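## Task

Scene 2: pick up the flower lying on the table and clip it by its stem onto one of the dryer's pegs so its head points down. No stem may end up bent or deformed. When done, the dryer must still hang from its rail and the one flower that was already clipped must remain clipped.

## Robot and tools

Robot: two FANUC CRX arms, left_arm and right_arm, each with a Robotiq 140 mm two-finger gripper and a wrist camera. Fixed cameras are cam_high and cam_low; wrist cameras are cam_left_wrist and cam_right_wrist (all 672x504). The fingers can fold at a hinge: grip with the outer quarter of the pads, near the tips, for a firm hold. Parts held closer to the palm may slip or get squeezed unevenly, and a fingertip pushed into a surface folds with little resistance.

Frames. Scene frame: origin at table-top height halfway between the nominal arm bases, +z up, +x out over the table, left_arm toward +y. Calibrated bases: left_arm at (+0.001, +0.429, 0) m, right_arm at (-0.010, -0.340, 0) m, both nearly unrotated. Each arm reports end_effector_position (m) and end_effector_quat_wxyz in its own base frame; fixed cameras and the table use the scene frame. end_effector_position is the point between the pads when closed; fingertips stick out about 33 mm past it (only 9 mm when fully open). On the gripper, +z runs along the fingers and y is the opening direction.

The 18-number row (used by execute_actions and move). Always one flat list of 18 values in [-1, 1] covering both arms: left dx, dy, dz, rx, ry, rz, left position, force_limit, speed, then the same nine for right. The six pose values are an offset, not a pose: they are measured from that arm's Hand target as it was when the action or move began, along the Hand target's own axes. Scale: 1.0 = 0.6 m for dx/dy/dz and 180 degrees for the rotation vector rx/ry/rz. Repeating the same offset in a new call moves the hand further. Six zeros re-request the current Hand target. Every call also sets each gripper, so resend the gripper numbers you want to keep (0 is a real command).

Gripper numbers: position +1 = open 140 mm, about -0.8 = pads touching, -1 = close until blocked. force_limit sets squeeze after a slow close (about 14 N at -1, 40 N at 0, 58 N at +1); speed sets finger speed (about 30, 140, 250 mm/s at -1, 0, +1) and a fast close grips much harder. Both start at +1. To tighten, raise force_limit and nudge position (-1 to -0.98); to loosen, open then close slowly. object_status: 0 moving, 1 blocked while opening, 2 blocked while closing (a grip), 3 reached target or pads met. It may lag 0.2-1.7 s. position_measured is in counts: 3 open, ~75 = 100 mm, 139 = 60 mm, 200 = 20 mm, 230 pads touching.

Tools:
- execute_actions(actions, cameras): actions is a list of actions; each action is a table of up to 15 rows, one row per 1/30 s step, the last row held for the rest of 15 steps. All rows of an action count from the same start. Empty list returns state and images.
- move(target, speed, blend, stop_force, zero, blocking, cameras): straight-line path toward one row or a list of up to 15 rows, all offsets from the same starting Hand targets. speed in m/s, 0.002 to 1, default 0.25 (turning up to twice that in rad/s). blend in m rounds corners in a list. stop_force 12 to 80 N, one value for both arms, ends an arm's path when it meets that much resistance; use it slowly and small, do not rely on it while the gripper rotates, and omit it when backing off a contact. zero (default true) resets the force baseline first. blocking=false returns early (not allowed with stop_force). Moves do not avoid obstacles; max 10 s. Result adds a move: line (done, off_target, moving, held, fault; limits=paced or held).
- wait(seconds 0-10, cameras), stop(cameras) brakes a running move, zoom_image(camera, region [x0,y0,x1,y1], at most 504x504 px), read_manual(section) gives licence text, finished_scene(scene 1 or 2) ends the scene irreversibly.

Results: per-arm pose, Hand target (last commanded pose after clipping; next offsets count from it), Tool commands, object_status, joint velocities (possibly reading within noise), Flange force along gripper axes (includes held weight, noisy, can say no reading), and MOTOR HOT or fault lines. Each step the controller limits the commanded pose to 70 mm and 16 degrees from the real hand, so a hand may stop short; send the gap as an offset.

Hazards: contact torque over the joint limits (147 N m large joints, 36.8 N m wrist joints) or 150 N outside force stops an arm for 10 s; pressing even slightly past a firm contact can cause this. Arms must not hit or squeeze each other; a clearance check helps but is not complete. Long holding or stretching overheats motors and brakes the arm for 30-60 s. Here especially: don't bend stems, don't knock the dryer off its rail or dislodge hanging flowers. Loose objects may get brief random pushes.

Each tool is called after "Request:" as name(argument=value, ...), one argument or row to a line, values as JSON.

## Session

Request:
execute_actions(
  actions=[],
)

Request:
zoom_image(
  camera="cam_low",
  region=[300, 10, 600, 310],
)

Request:
zoom_image(
  camera="cam_high",
  region=[260, 120, 540, 340],
)

Scene clock: 0.00 s.
left_arm: end_effector_position=(+0.4788, +0.1617, +0.1616) position_measured=3 object_status=3 end_effector_quat_wxyz=(+0.240, +0.802, -0.255, +0.483) | right_arm: end_effector_position=(+0.3899, +0.3989, +0.1298) position_measured=3 object_status=3 end_effector_quat_wxyz=(-0.057, +0.961, -0.192, +0.192)
Joint positions: left_arm=[1.148 0.251 -0.662 1.043 -1.428 -0.797] | right_arm=[1.253 0.081 -0.367 0.442 -1.001 -0.295]
Joint velocities: within noise
Flange force (N): no reading
Hand target: left_arm +0.4788, +0.1617, +0.1616; +0.240, +0.802, -0.255, +0.483 | right_arm +0.3899, +0.3989, +0.1298; -0.057, +0.961, -0.192, +0.192
Tool commands: left_gripper/position=+1.0 left_gripper/force_limit=+1.0 left_gripper/speed=+1.0 right_gripper/position=+1.0 right_gripper/force_limit=+1.0 right_gripper/speed=+1.0
camera_calibration:
cam_left_wrist: T_world_to_cam=[[-0.641385, -0.754988, 0.136451, 0.415766], [-0.60182, 0.384782, -0.699825, 0.349042], [0.475856, -0.530976, -0.70116, 0.11296], [0, 0, 0, 1]] pos_world=[0.422974, 0.239572, 0.26674]
cam_right_wrist: T_world_to_cam=[[-0.343409, -0.922466, -0.176429, 0.533153], [-0.937291, 0.348542, 0.00202344, 0.228999], [0.0596264, 0.166061, -0.984311, 0.181316], [0, 0, 0, 1]] pos_world=[0.386917, 0.38189, 0.272072]

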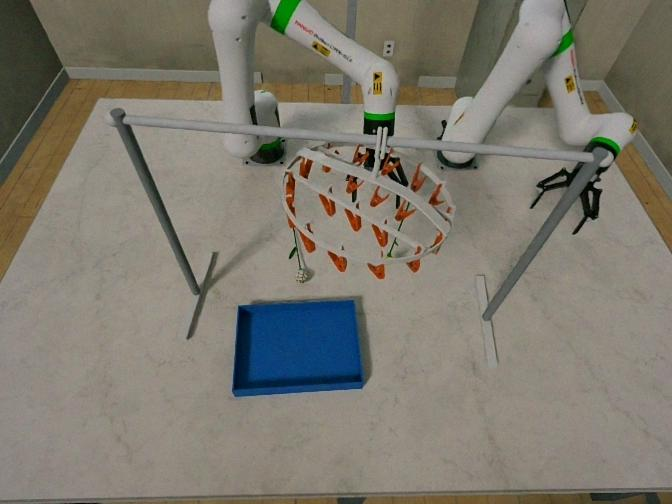

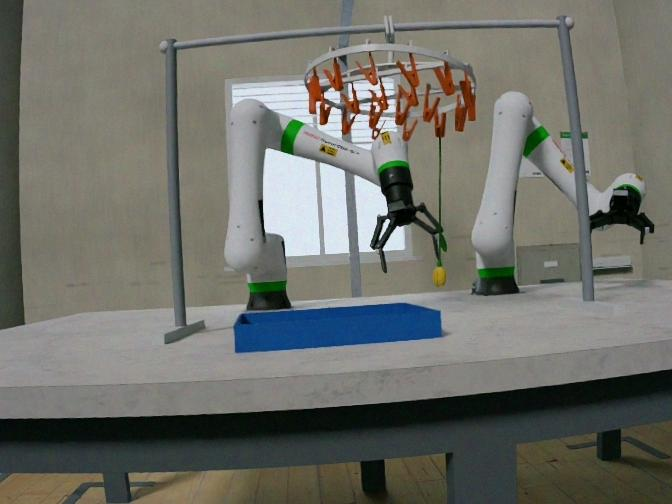

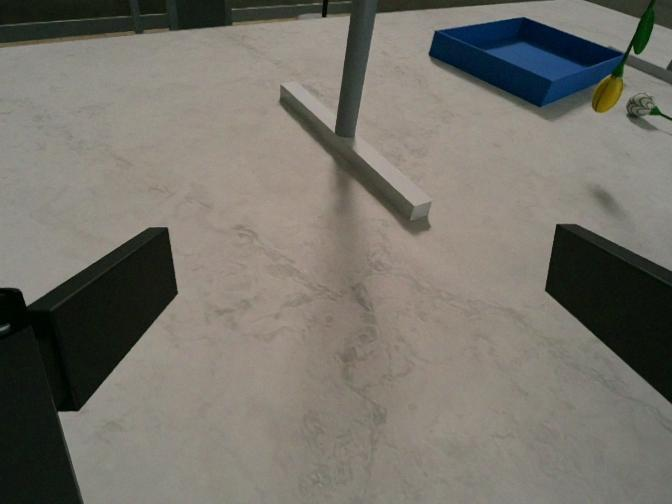

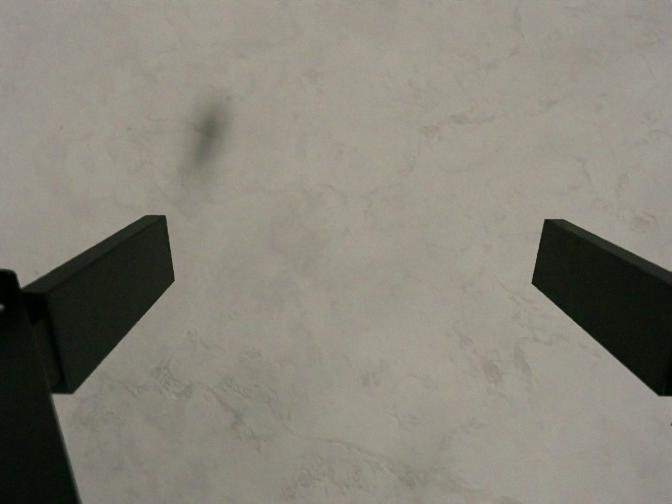

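Scaled by 1.680.

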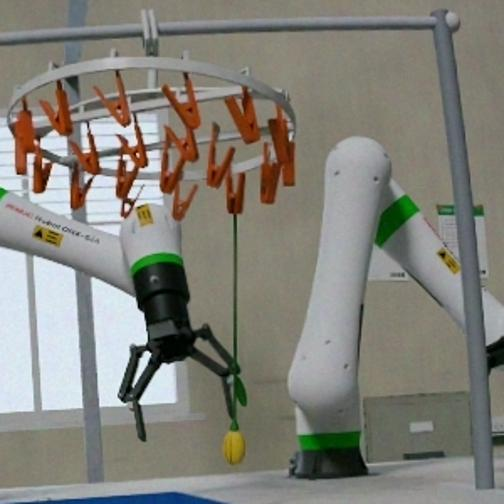

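Scaled by 1.800.

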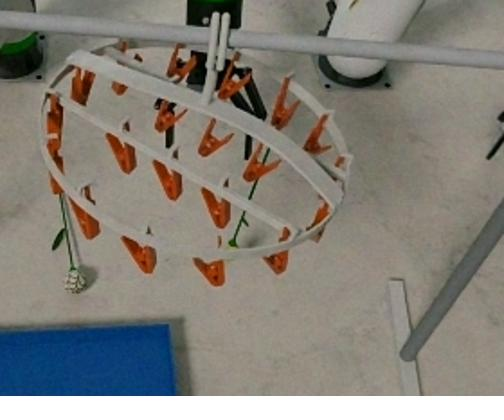

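Request:
move(
  target=[0,0,0,0,0,0,1,1,1,0.207,0.386,-0.126,-0.027,-0.127,-0.174,-0.2,-1,0],
)

Scene clock: 3.37 s.
left_arm: end_effector_position=(+0.4788, +0.1617, +0.1616) position_measured=3 object_status=3 end_effector_quat_wxyz=(+0.240, +0.802, -0.255, +0.483) | right_arm: end_effector_position=(+0.3860, +0.1346, +0.1998) position_measured=154 object_status=3 end_effector_quat_wxyz=(+0.000, +0.997, +0.080, +0.000)
Joint positions: left_arm=[1.148 0.251 -0.662 1.043 -1.428 -0.797] | right_arm=[0.659 -0.101 -0.186 0 -1.485 1.072]
Flange force (N): left_arm=[3.4 -0.6 2.3] | right_arm=[-5.3 3.9 2.0]
Hand target: left_arm +0.4788, +0.1617, +0.1616; +0.240, +0.802, -0.255, +0.483 | right_arm +0.3860, +0.1346, +0.1998; +0.000, +0.997, +0.080, +0.000
Off the commanded pose: left_arm 0.000 m, 0 deg | right_arm 0.000 m, 0 deg.
move: done
camera_calibration:
cam_left_wrist: T_world_to_cam=[[-0.641385, -0.754988, 0.136451, 0.415766], [-0.60182, 0.384782, -0.699825, 0.349042], [0.475856, -0.530976, -0.70116, 0.11296], [0, 0, 0, 1]] pos_world=[0.422974, 0.239572, 0.26674]
cam_right_wrist: T_world_to_cam=[[0.16572, -0.986158, 0.00543732, 0.0759946], [-0.922327, -0.153037, 0.354813, 0.308436], [-0.34907, -0.0638146, -0.934921, 0.473191], [0, 0, 0, 1]] pos_world=[0.437061, 0.152341, 0.332546]

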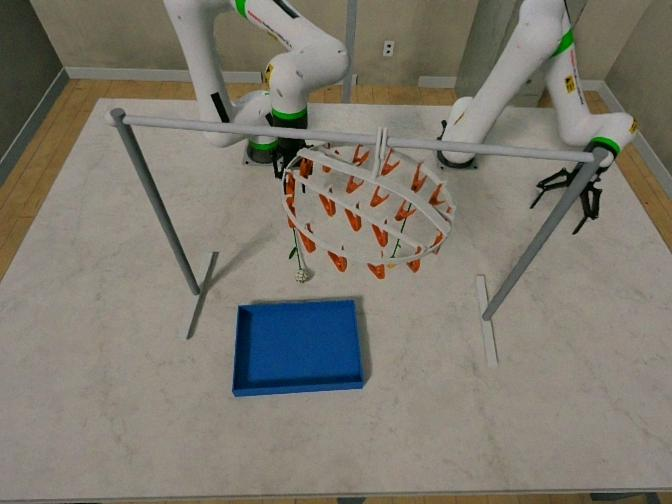

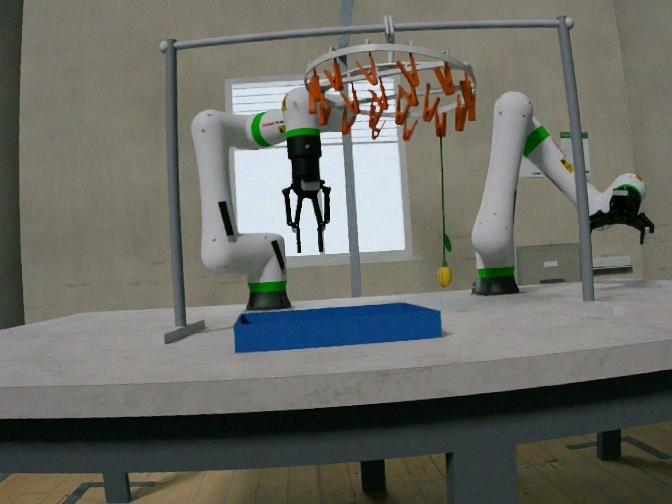

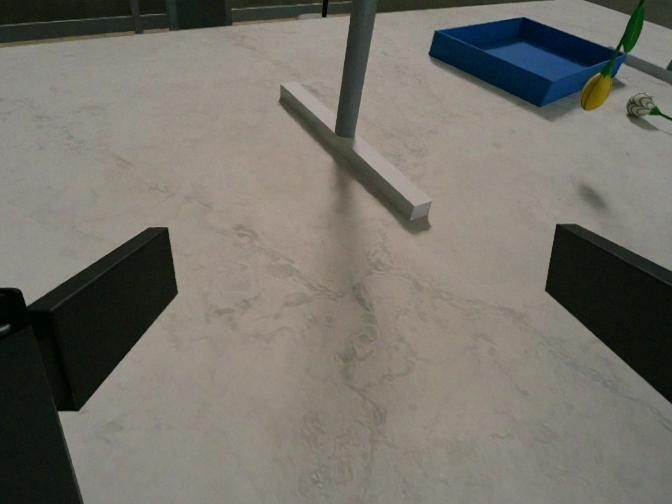

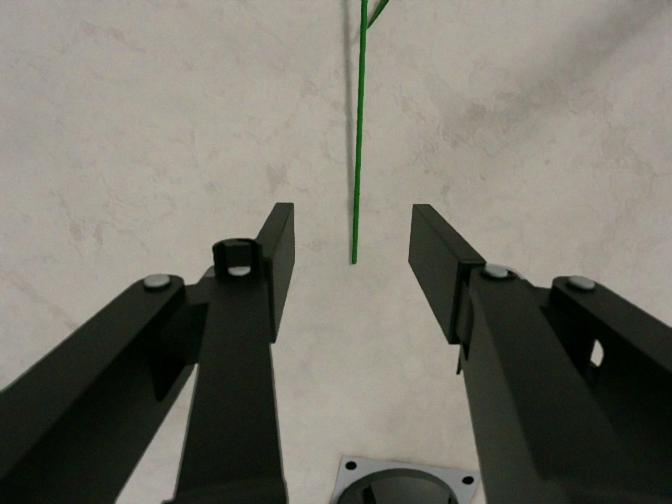

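Request:
move(
  target=[
    [0,0,0,0,0,0,1,1,1,-0.0618,0.0195,0.18,0,0,0.005,-0.2,-1,0],
    [0,0,0,0,0,0,1,1,1,-0.0618,0.0195,0.2738,0,0,0.005,-0.2,-1,0],
  ],
  speed=[0.2,0.08],
  cameras=["cam_right_wrist"],
)

Scene clock: 5.70 s.
left_arm: end_effector_position=(+0.4788, +0.1617, +0.1616) position_measured=3 object_status=3 end_effector_quat_wxyz=(+0.240, +0.802, -0.255, +0.483) | right_arm: end_effector_position=(+0.3513, +0.1172, +0.0355) position_measured=154 object_status=3 end_effector_quat_wxyz=(+0.000, +0.997, +0.072, +0.000)
Joint positions: left_arm=[1.148 0.251 -0.662 1.043 -1.428 -0.797] | right_arm=[0.681 -0.081 -0.569 0 -1.082 1.034]
Flange force (N): left_arm=[3.3 -0.5 2.2] | right_arm=[-5.4 3.9 -0.3]
Hand target: left_arm +0.4788, +0.1617, +0.1616; +0.240, +0.802, -0.255, +0.483 | right_arm +0.3513, +0.1172, +0.0355; +0.000, +0.997, +0.072, +0.000
Off the commanded pose: left_arm 0.000 m, 0 deg | right_arm 0.000 m, 0 deg.
move: done
camera_calibration:
cam_right_wrist: T_world_to_cam=[[0.150228, -0.988637, 0.00538419, 0.0712792], [-0.924629, -0.13857, 0.354767, 0.331317], [-0.349989, -0.0582744, -0.934939, 0.306084], [0, 0, 0, 1]] pos_world=[0.402764, 0.134217, 0.168246]
Images, in order (width x height): cam_right_wrist 672x504.

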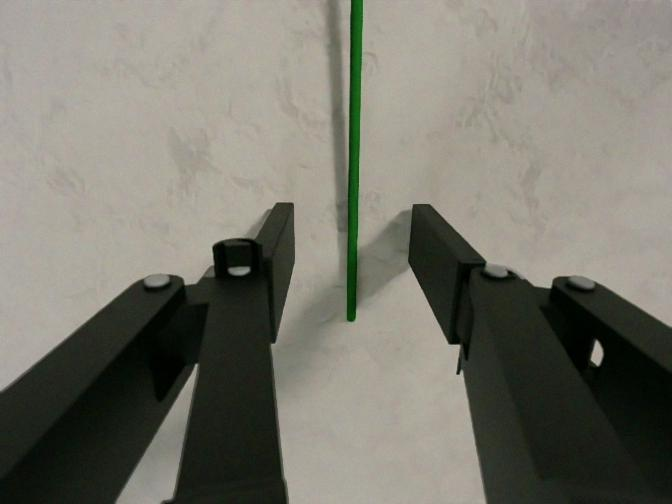

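Request:
move(
  target=[0,0,0,0,0,0,1,1,1,0,0,0,0,0,0,-1,-1,-1],
  cameras=[],
)

Request:
move(
  target=[0,0,0,0,0,0,1,1,1,0,0,-0.2742,0,0,0,-1,-1,-1],
  speed=0.12,
  cameras=["cam_low","cam_right_wrist"],
)

Scene clock: 8.83 s.
left_arm: end_effector_position=(+0.4788, +0.1617, +0.1616) position_measured=3 object_status=3 end_effector_quat_wxyz=(+0.240, +0.802, -0.255, +0.483) | right_arm: end_effector_position=(+0.3513, +0.1172, +0.0355) position_measured=224 object_status=2 end_effector_quat_wxyz=(+0.000, +0.997, +0.072, +0.000)
Joint positions: left_arm=[1.148 0.251 -0.662 1.043 -1.428 -0.797] | right_arm=[0.681 -0.081 -0.569 0 -1.082 1.034]
Flange force (N): left_arm=[3.6 -0.2 2.3] | right_arm=[-5.8 4.2 -0.4]
Hand target: left_arm +0.4788, +0.1617, +0.1616; +0.240, +0.802, -0.255, +0.483 | right_arm +0.3513, +0.1172, +0.0355; +0.000, +0.997, +0.072, +0.000
Off the commanded pose: left_arm 0.000 m, 0 deg | right_arm 0.000 m, 0 deg.
move: done
No camera images: "cameras" was empty.

Scene clock: 10.53 s.
left_arm: end_effector_position=(+0.4788, +0.1617, +0.1616) position_measured=3 object_status=3 end_effector_quat_wxyz=(+0.240, +0.802, -0.255, +0.483) | right_arm: end_effector_position=(+0.3513, +0.1171, +0.2001) position_measured=224 object_status=2 end_effector_quat_wxyz=(+0.000, +0.997, +0.072, +0.001)
Joint positions: left_arm=[1.148 0.251 -0.662 1.043 -1.428 -0.797] | right_arm=[0.681 -0.203 -0.273 0 -1.5 1.034]
Flange force (N): left_arm=[3.4 -1.0 2.3] | right_arm=[-4.2 5.1 3.1]
Hand target: left_arm +0.4788, +0.1617, +0.1616; +0.240, +0.802, -0.255, +0.483 | right_arm +0.3512, +0.1171, +0.2000; +0.000, +0.997, +0.072, +0.000
Off the commanded pose: left_arm 0.000 m, 0 deg | right_arm 0.000 m, 0 deg.
move: done
camera_calibration:
cam_right_wrist: T_world_to_cam=[[0.150223, -0.988637, 0.00541733, 0.0702013], [-0.924709, -0.138566, 0.354561, 0.272902], [-0.349781, -0.0582727, -0.935017, 0.459871], [0, 0, 0, 1]] pos_world=[0.402664, 0.134017, 0.332846]
Images, in order (width x height): cam_low 672x504, cam_right_wrist 672x504.

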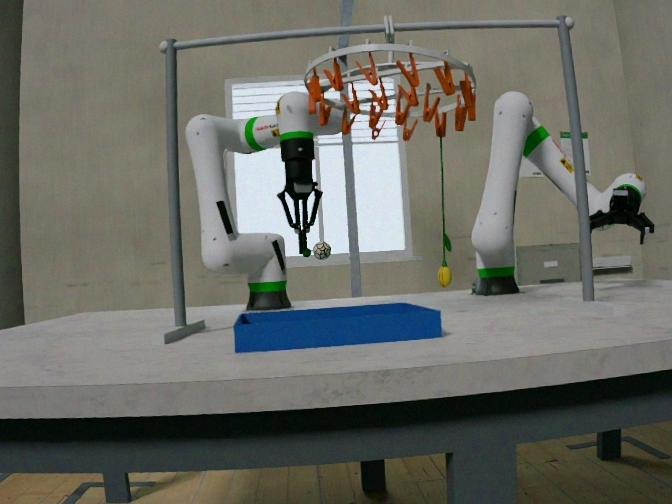

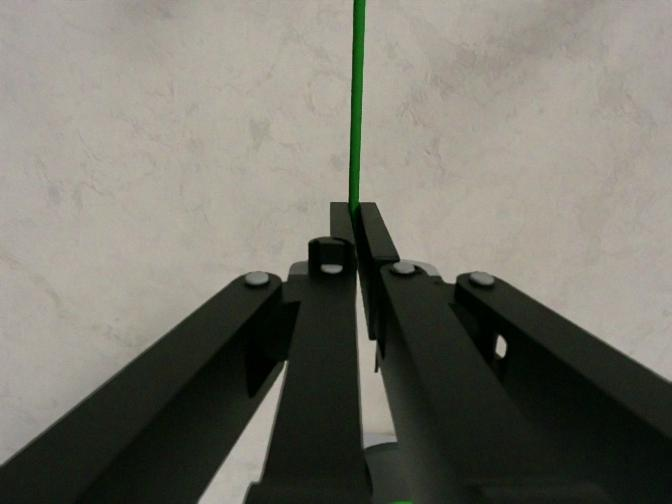

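Request:
move(
  target=[
    [0,0,0,0,0,0,1,1,1,0.1165,0.113,-0.167,0,0,0.483,-1,-1,-1],
    [0,0,0,0,0,0,1,1,1,0.246,0.226,-0.233,0,0,0.963,-1,-1,-1],
  ],
  speed=0.3,
  blend=[0.03,0],
  cameras=["cam_high"],
)

Scene clock: 16.87 s.
left_arm: end_effector_position=(+0.4788, +0.1617, +0.1616) position_measured=3 object_status=3 end_effector_quat_wxyz=(+0.240, +0.802, -0.255, +0.483) | right_arm: end_effector_position=(+0.5167, +0.0041, +0.3399) position_measured=224 object_status=2 end_effector_quat_wxyz=(+0.000, -0.130, +0.992, +0.000)
Joint positions: left_arm=[1.148 0.251 -0.662 1.043 -1.428 -0.797] | right_arm=[0.262 0.207 0.466 0 -1.829 -1.572]
Flange force (N): left_arm=[3.4 -0.2 2.3] | right_arm=[9.2 0.3 5.3]
Hand target: left_arm +0.4788, +0.1617, +0.1616; +0.240, +0.802, -0.255, +0.483 | right_arm +0.5167, +0.0041, +0.3399; +0.000, -0.130, +0.992, +0.000
Off the commanded pose: left_arm 0.000 m, 0 deg | right_arm 0.000 m, 0 deg.
move: done
Images, in order (width x height): cam_high 672x504.

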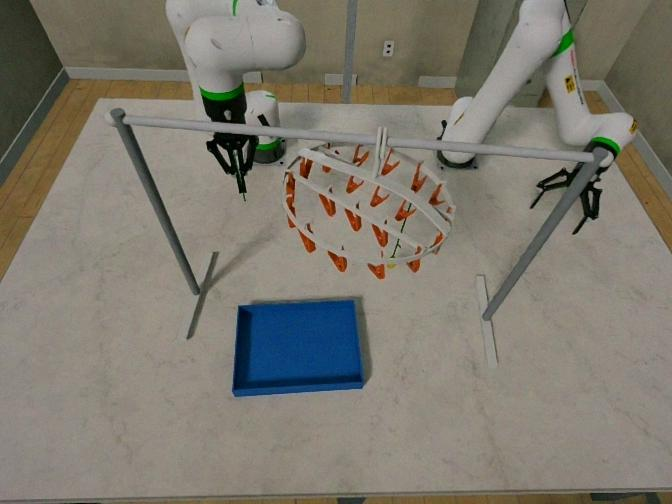

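Request:
move(
  target=[
    [0.265,0.439,0.142,0.062,0.094,-0.499,1,1,1,-0.125,0,0,0,-0.25,0,-1,-1,-1],
    [0.53,0.878,0.284,-0.119,-0.18,0.955,1,1,1,-0.25,0,0,0,-0.5,0,-1,-1,-1],
  ],
  speed=0.3,
  blend=[0.03,0],
)

Request:
zoom_image(
  camera="cam_left_wrist",
  region=[150, 180, 560, 460],
)

Scene clock: 24.27 s.
left_arm: end_effector_position=(+0.3814, -0.3993, +0.4488) position_measured=3 object_status=3 end_effector_quat_wxyz=(+0.475, +0.305, +0.792, -0.233) | right_arm: end_effector_position=(+0.6616, +0.0427, +0.3400) position_measured=224 object_status=2 end_effector_quat_wxyz=(+0.701, -0.092, +0.701, +0.092)
Joint positions: left_arm=[-0.37 -0.568 -0.6 0.758 -0.608 3.928] | right_arm=[0.263 -0.135 -0.759 -0.005 0.624 -1.567]
Flange force (N): left_arm=[-1.9 -3.5 2.0] | right_arm=[-1.8 -2.3 -6.8]
Hand target: left_arm +0.3809, -0.3999, +0.4492; +0.443, +0.226, +0.856, -0.142 | right_arm +0.6616, +0.0427, +0.3400; +0.701, -0.092, +0.701, +0.092
Off the commanded pose: left_arm 0.001 m, 28 deg; orientation clipped | right_arm 0.000 m, 0 deg.
joint sent to its limit (left arm) — joint 6 (wrist roll), upper limit. The joint targets are off in orientation, not in position.
move: off_target (left_arm); limits=paced
camera_calibration:
cam_left_wrist: T_world_to_cam=[[0.705104, 0.704916, -0.0769548, 0.0558774], [0.12967, -0.021483, 0.991324, -0.49296], [0.697147, -0.708965, -0.106554, -0.359441], [0, 0, 0, 1]] pos_world=[0.275106, -0.30481, 0.454684]
cam_right_wrist: T_world_to_cam=[[-0.263128, 0.964741, -0.00619572, 0.143351], [-0.345245, -0.088163, 0.934362, -0.0827537], [0.900872, 0.247996, 0.35627, -0.584741], [0, 0, 0, 1]] pos_world=[0.535926, -0.000579295, 0.286536]

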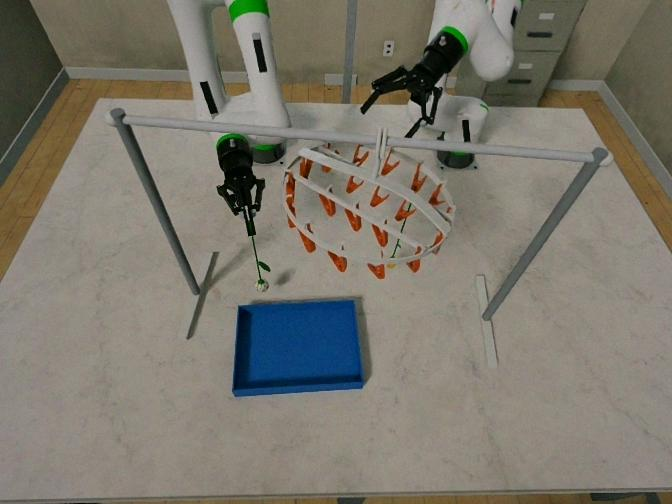

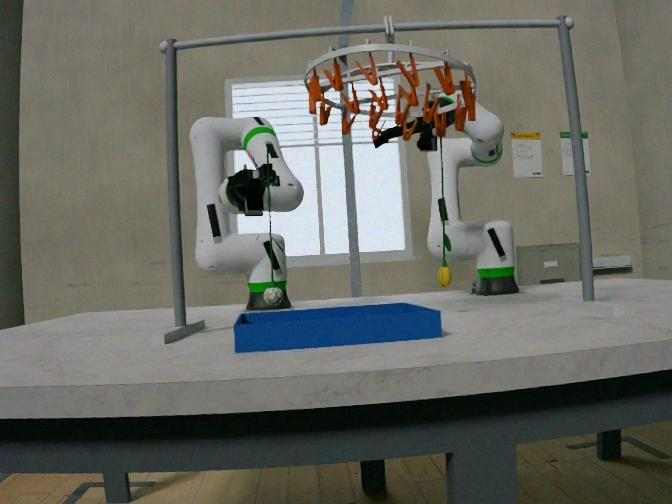

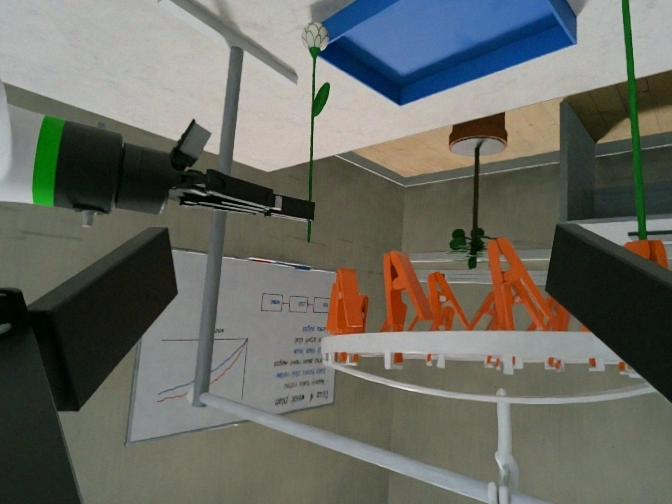

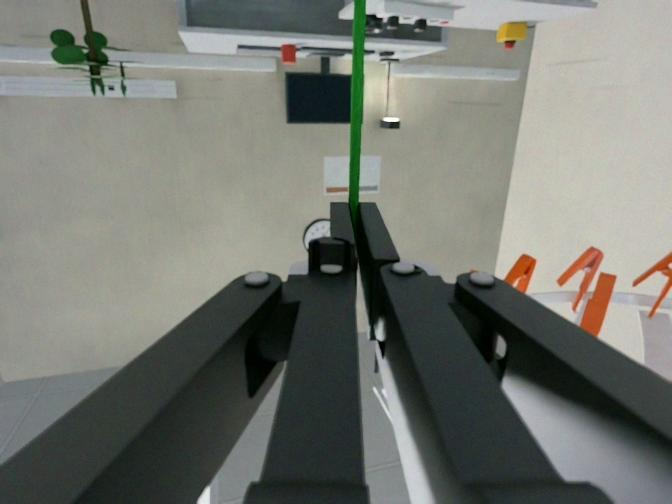

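Scaled by 1.229.

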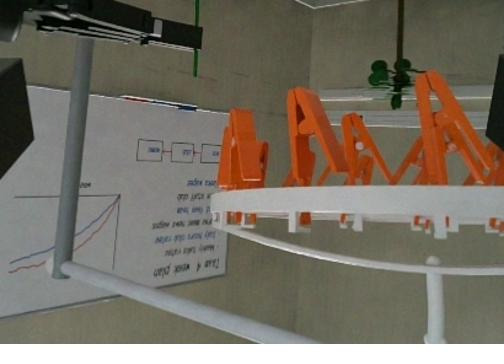

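Request:
move(
  target=[
    [0,0,0,0,0,0.64,1,1,1,0,0,0,0,0,0,-1,-1,-1],
    [0,0,0,0,0,-0.68,1,1,1,0,0,0,0,0,0,-1,-1,-1],
    [0,0,0,-0.035,-0.0535,-0.004,1,1,1,0,0,0,0,0,0,-1,-1,-1],
  ],
  speed=0.5,
)

Request:
zoom_image(
  camera="cam_left_wrist",
  region=[150, 150, 560, 430],
)

Scene clock: 33.07 s.
left_arm: end_effector_position=(+0.3809, -0.3999, +0.4492) position_measured=3 object_status=3 end_effector_quat_wxyz=(+0.524, +0.183, +0.824, -0.116) | right_arm: end_effector_position=(+0.6616, +0.0427, +0.3400) position_measured=224 object_status=2 end_effector_quat_wxyz=(+0.701, -0.092, +0.701, +0.092)
Joint positions: left_arm=[-0.824 -0.451 -0.2 -0.503 -0.786 -1.029] | right_arm=[0.263 -0.135 -0.759 -0.005 0.624 -1.567]
Flange force (N): left_arm=no reading | right_arm=[-1.4 -3.2 -5.9]
Hand target: left_arm +0.3809, -0.3999, +0.4492; +0.524, +0.183, +0.824, -0.116 | right_arm +0.6616, +0.0427, +0.3400; +0.701, -0.092, +0.701, +0.092
Off the commanded pose: left_arm 0.000 m, 0 deg | right_arm 0.000 m, 0 deg.
move: done
camera_calibration:
cam_left_wrist: T_world_to_cam=[[0.425164, 0.905113, 0.00247475, 0.207579], [0.077446, -0.039103, 0.996229, -0.482643], [0.901797, -0.423369, -0.0867226, -0.332115], [0, 0, 0, 1]] pos_world=[0.248624, -0.347363, 0.451507]
cam_right_wrist: T_world_to_cam=[[-0.263128, 0.964741, -0.00619572, 0.143351], [-0.345245, -0.088163, 0.934362, -0.0827537], [0.900872, 0.247996, 0.35627, -0.584741], [0, 0, 0, 1]] pos_world=[0.535926, -0.000579295, 0.286536]

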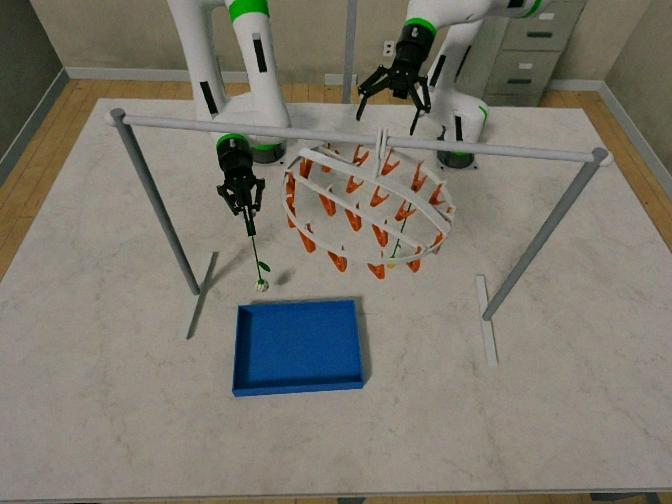

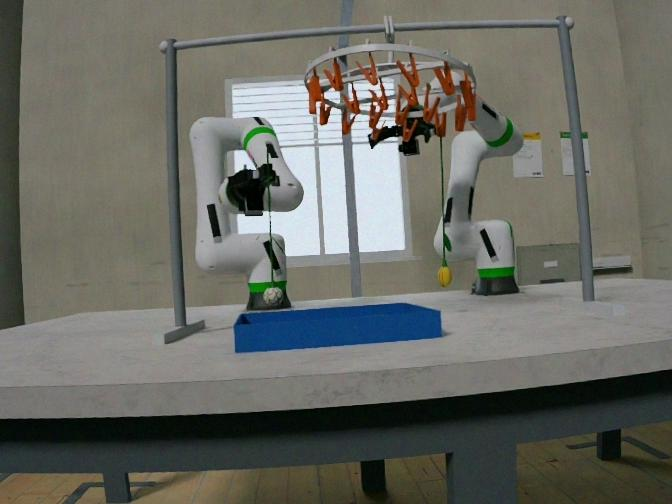

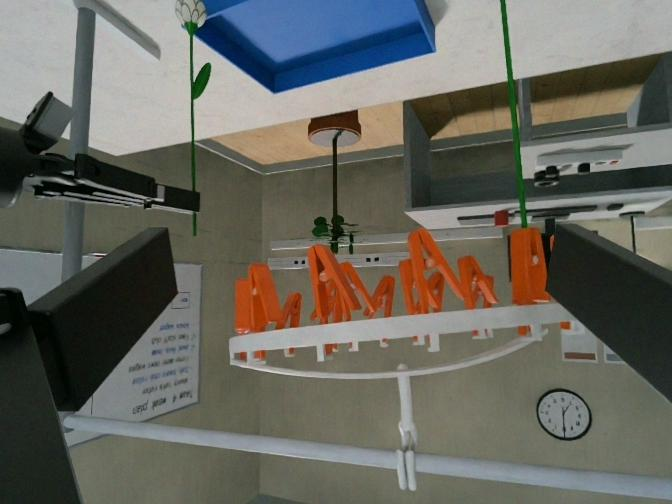

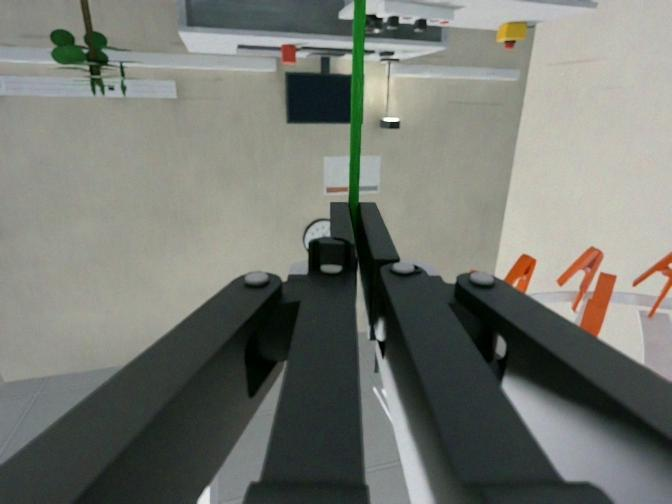

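Scaled by 1.229.

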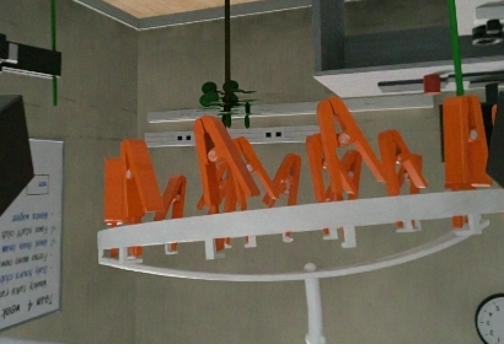

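Request:
zoom_image(
  camera="cam_left_wrist",
  region=[270, 220, 400, 350],
)

Request:
zoom_image(
  camera="cam_high",
  region=[275, 130, 405, 230],
)

Request:
zoom_image(
  camera="cam_low",
  region=[300, 40, 430, 150],
)

Scaled by 3.877.

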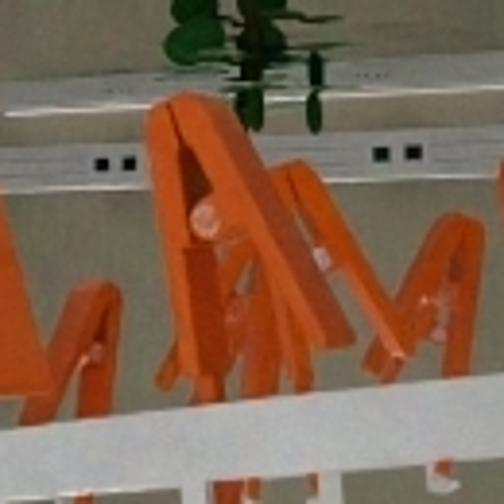

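Scaled by 3.877.

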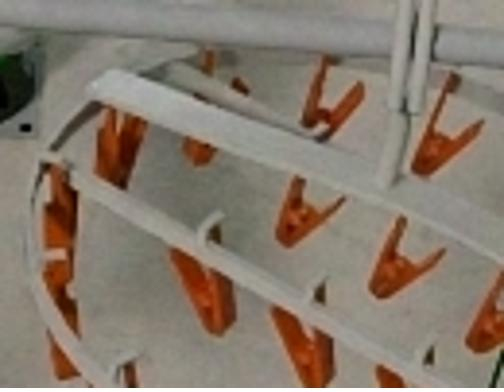

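Scaled by 3.877.

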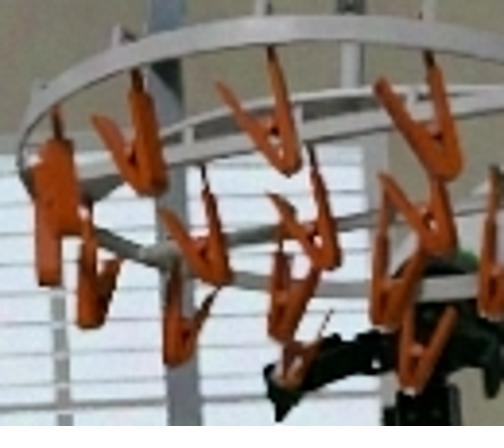

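Request:
move(
  target=[-0.068,-0.010,0.075,0,-0.111,0,-0.2,-1,0,-0.0083,0.375,-0.0973,-0.0167,0,0,-1,-1,-1],
  speed=0.15,
)

Request:
zoom_image(
  camera="cam_left_wrist",
  region=[256, 100, 476, 280],
)

Scene clock: 37.23 s.
left_arm: end_effector_position=(+0.4309, -0.4300, +0.4670) position_measured=154 object_status=3 end_effector_quat_wxyz=(+0.659, +0.160, +0.720, -0.146) | right_arm: end_effector_position=(+0.5473, +0.2450, +0.3450) position_measured=224 object_status=2 end_effector_quat_wxyz=(+0.699, -0.110, +0.698, +0.110)
Joint positions: left_arm=[-1.065 -0.36 -0.237 -1.26 -0.661 -0.322] | right_arm=[0.806 -0.357 -0.619 -1.121 0.554 -0.516]
Flange force (N): left_arm=[1.3 -6.2 -2.7] | right_arm=no reading
Hand target: left_arm +0.4309, -0.4300, +0.4670; +0.659, +0.160, +0.720, -0.146 | right_arm +0.5473, +0.2451, +0.3450; +0.699, -0.110, +0.698, +0.110
Off the commanded pose: left_arm 0.000 m, 0 deg | right_arm 0.000 m, 0 deg.
move: done
camera_calibration:
cam_left_wrist: T_world_to_cam=[[0.424372, 0.905483, 0.00285017, 0.213788], [-0.235592, 0.107374, 0.965902, -0.293385], [0.874302, -0.410574, 0.258891, -0.532544], [0, 0, 0, 1]] pos_world=[0.305759, -0.380728, 0.420643]
cam_right_wrist: T_world_to_cam=[[-0.313303, 0.949633, -0.00627112, -0.0507141], [-0.340283, -0.106096, 0.934319, -0.107389], [0.886594, 0.294859, 0.356384, -0.537395], [0, 0, 0, 1]] pos_world=[0.42402, 0.195222, 0.291536]

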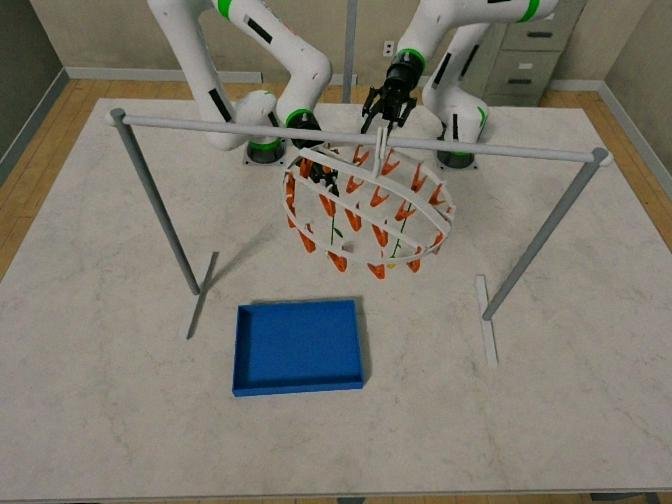

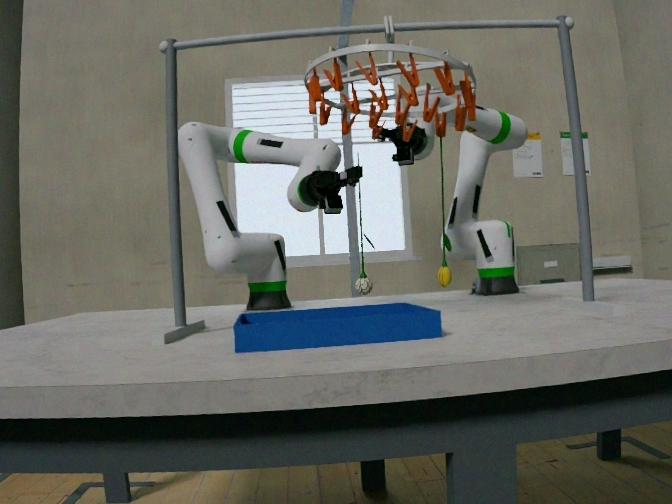

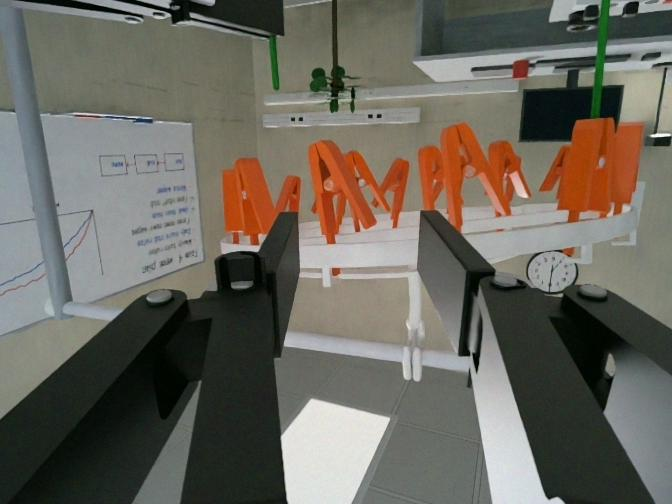

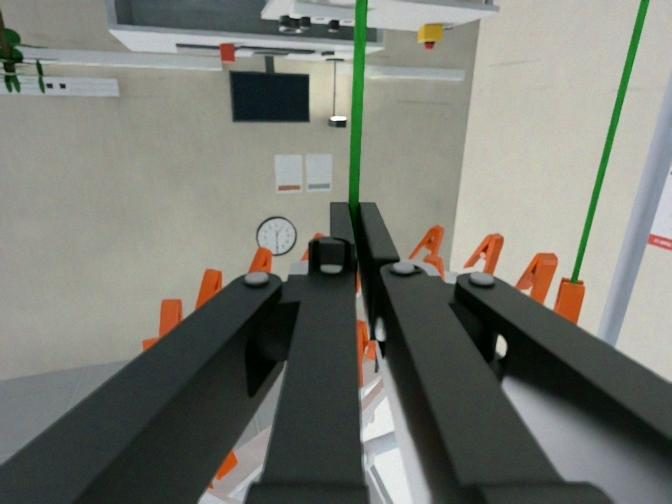

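Scaled by 2.291.

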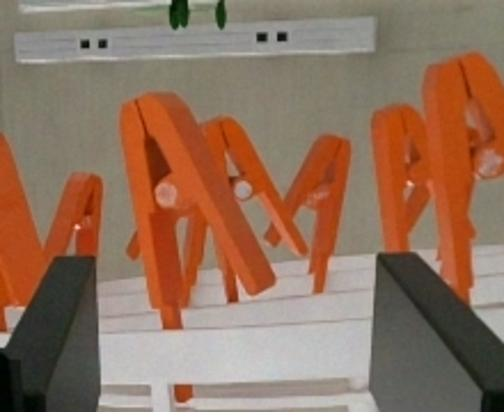

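Request:
move(
  target=[
    [0.0028,-0.0082,0.03,0,0,0,-0.2,-1,0,0,0,0,0,0,0,-1,-1,-1],
    [0.0028,-0.0082,0.102,0,0,0,-0.2,-1,0,0,0,0,0,0,0,-1,-1,-1],
  ],
  speed=0.06,
  cameras=["cam_left_wrist","cam_high"],
)

Request:
zoom_image(
  camera="cam_left_wrist",
  region=[256, 100, 476, 310],
)

Request:
zoom_image(
  camera="cam_high",
  region=[315, 110, 425, 210],
)

Scene clock: 39.97 s.
left_arm: end_effector_position=(+0.4839, -0.4602, +0.4599) position_measured=154 object_status=3 end_effector_quat_wxyz=(+0.659, +0.160, +0.720, -0.146) | right_arm: end_effector_position=(+0.5473, +0.2451, +0.3450) position_measured=224 object_status=2 end_effector_quat_wxyz=(+0.699, -0.110, +0.698, +0.110)
Joint positions: left_arm=[-0.984 -0.222 -0.149 -1.287 -0.569 -0.279] | right_arm=[0.806 -0.357 -0.619 -1.121 0.554 -0.516]
Flange force (N): left_arm=[1.3 -4.6 -2.0] | right_arm=no reading
Hand target: left_arm +0.4839, -0.4602, +0.4599; +0.659, +0.160, +0.720, -0.146 | right_arm +0.5473, +0.2451, +0.3450; +0.699, -0.110, +0.698, +0.110
Off the commanded pose: left_arm 0.000 m, 0 deg | right_arm 0.000 m, 0 deg.
move: done
camera_calibration:
cam_left_wrist: T_world_to_cam=[[0.424363, 0.905488, 0.00289154, 0.218692], [-0.23561, 0.107336, 0.965902, -0.27083], [0.874302, -0.410574, 0.258892, -0.589356], [0, 0, 0, 1]] pos_world=[0.35866, -0.410928, 0.413543]
Images, in order (width x height): cam_high 672x504, cam_left_wrist 672x504.

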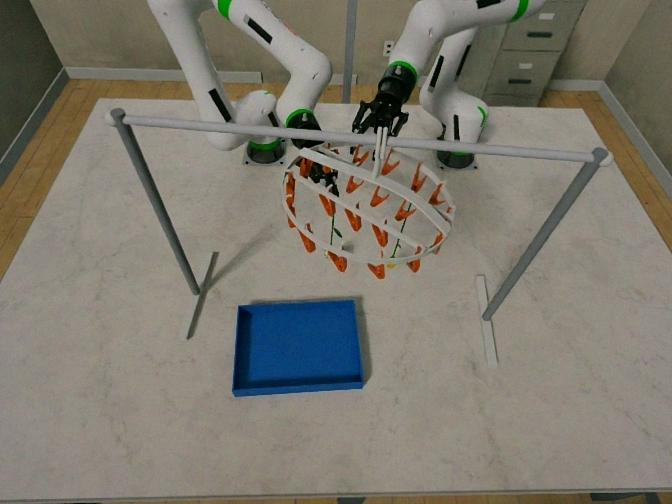

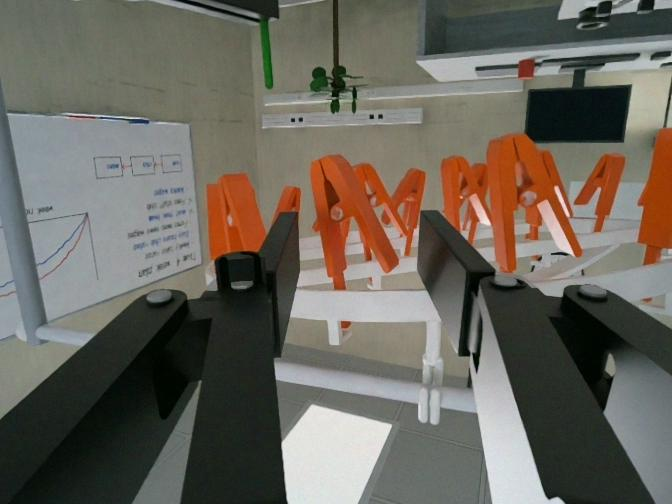

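Scaled by 2.291.

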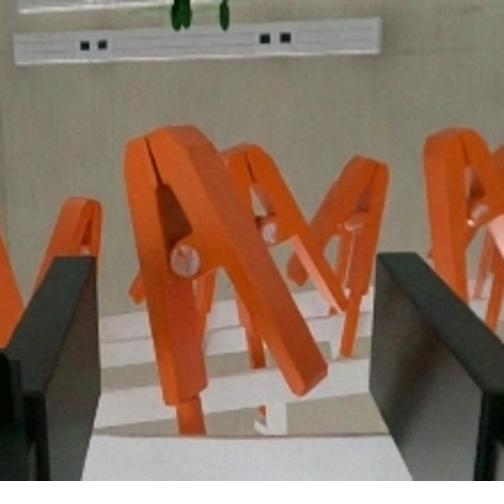

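Scaled by 4.582.

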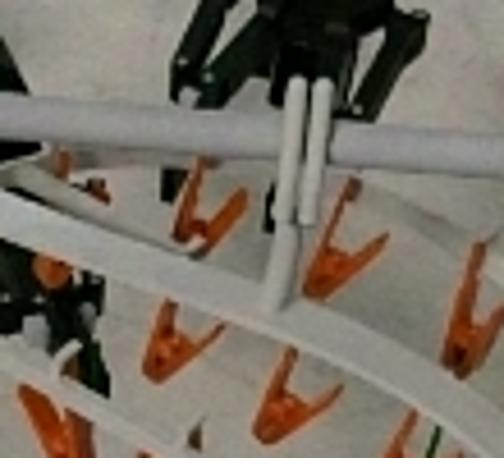

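Request:
move(
  target=[0,-0.005,0.0133,0,0,0,-0.2,-1,-1,0,0,0,0,0,0,-1,-1,-1],
  speed=0.04,
  cameras=[],
)

Request:
move(
  target=[0,0,0,0,0,0,-1,-1,-1,0,0,0,0,0,0,-1,-1,-1],
  cameras=["cam_left_wrist","cam_low"],
)

Request:
zoom_image(
  camera="cam_left_wrist",
  region=[286, 120, 426, 290],
)

Request:
zoom_image(
  camera="cam_low",
  region=[345, 90, 405, 180],
)

Scene clock: 41.17 s.
left_arm: end_effector_position=(+0.4899, -0.4663, +0.4592) position_measured=154 object_status=3 end_effector_quat_wxyz=(+0.659, +0.160, +0.720, -0.146) | right_arm: end_effector_position=(+0.5473, +0.2451, +0.3450) position_measured=224 object_status=2 end_effector_quat_wxyz=(+0.699, -0.110, +0.698, +0.110)
Joint positions: left_arm=[-0.982 -0.2 -0.133 -1.294 -0.566 -0.271] | right_arm=[0.806 -0.357 -0.619 -1.121 0.554 -0.516]
Flange force (N): left_arm=[1.3 -4.9 -2.2] | right_arm=no reading
Hand target: left_arm +0.4898, -0.4663, +0.4592; +0.659, +0.160, +0.720, -0.146 | right_arm +0.5473, +0.2451, +0.3450; +0.699, -0.110, +0.698, +0.110
Off the commanded pose: left_arm 0.000 m, 0 deg | right_arm 0.000 m, 0 deg.
move: done
No camera images: "cameras" was empty.

Scene clock: 42.97 s.
left_arm: end_effector_position=(+0.4899, -0.4663, +0.4592) position_measured=230 object_status=0 end_effector_quat_wxyz=(+0.659, +0.160, +0.720, -0.146) | right_arm: end_effector_position=(+0.5473, +0.2451, +0.3450) position_measured=224 object_status=2 end_effector_quat_wxyz=(+0.699, -0.110, +0.698, +0.110)
Joint positions: left_arm=[-0.982 -0.2 -0.133 -1.294 -0.566 -0.271] | right_arm=[0.806 -0.357 -0.619 -1.121 0.554 -0.516]
Flange force (N): left_arm=[1.4 -4.6 -2.4] | right_arm=no reading
Hand target: left_arm +0.4898, -0.4663, +0.4592; +0.659, +0.160, +0.720, -0.146 | right_arm +0.5473, +0.2451, +0.3450; +0.699, -0.110, +0.698, +0.110
Off the commanded pose: left_arm 0.000 m, 0 deg | right_arm 0.000 m, 0 deg.
move: done
camera_calibration:
cam_left_wrist: T_world_to_cam=[[0.424372, 0.905483, 0.00285017, 0.221684], [-0.235592, 0.107374, 0.965902, -0.268077], [0.874302, -0.410574, 0.258891, -0.596925], [0, 0, 0, 1]] pos_world=[0.364659, -0.417028, 0.412843]
Images, in order (width x height): cam_low 672x504, cam_left_wrist 672x504.

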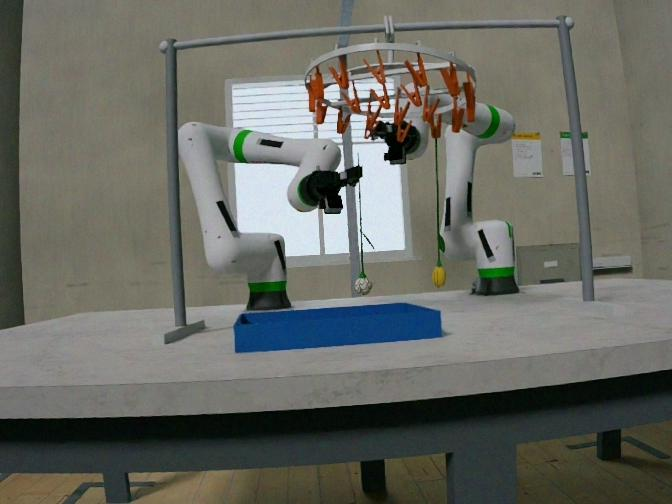

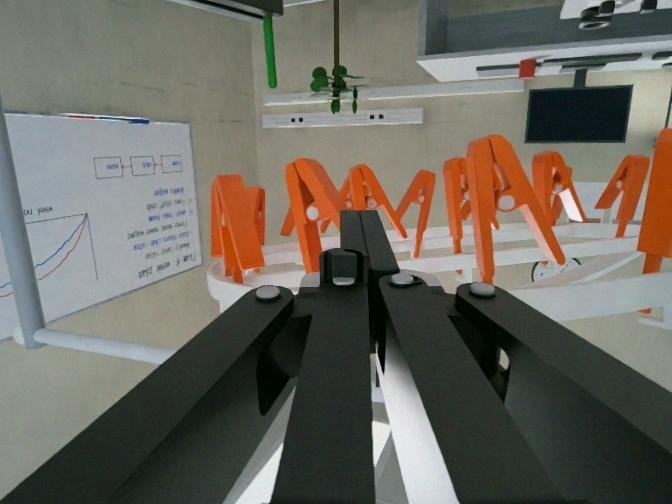

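Scaled by 2.965.

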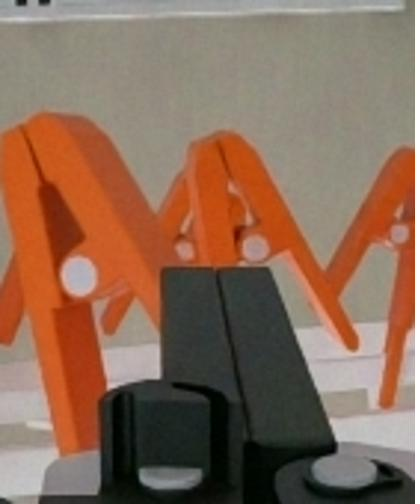

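Scaled by 5.600.

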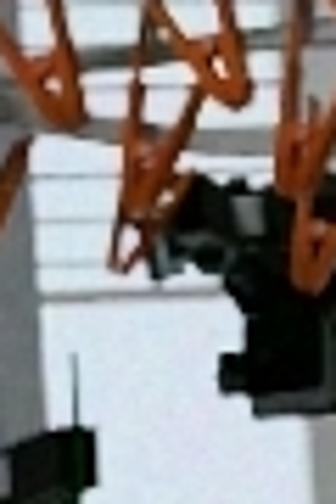

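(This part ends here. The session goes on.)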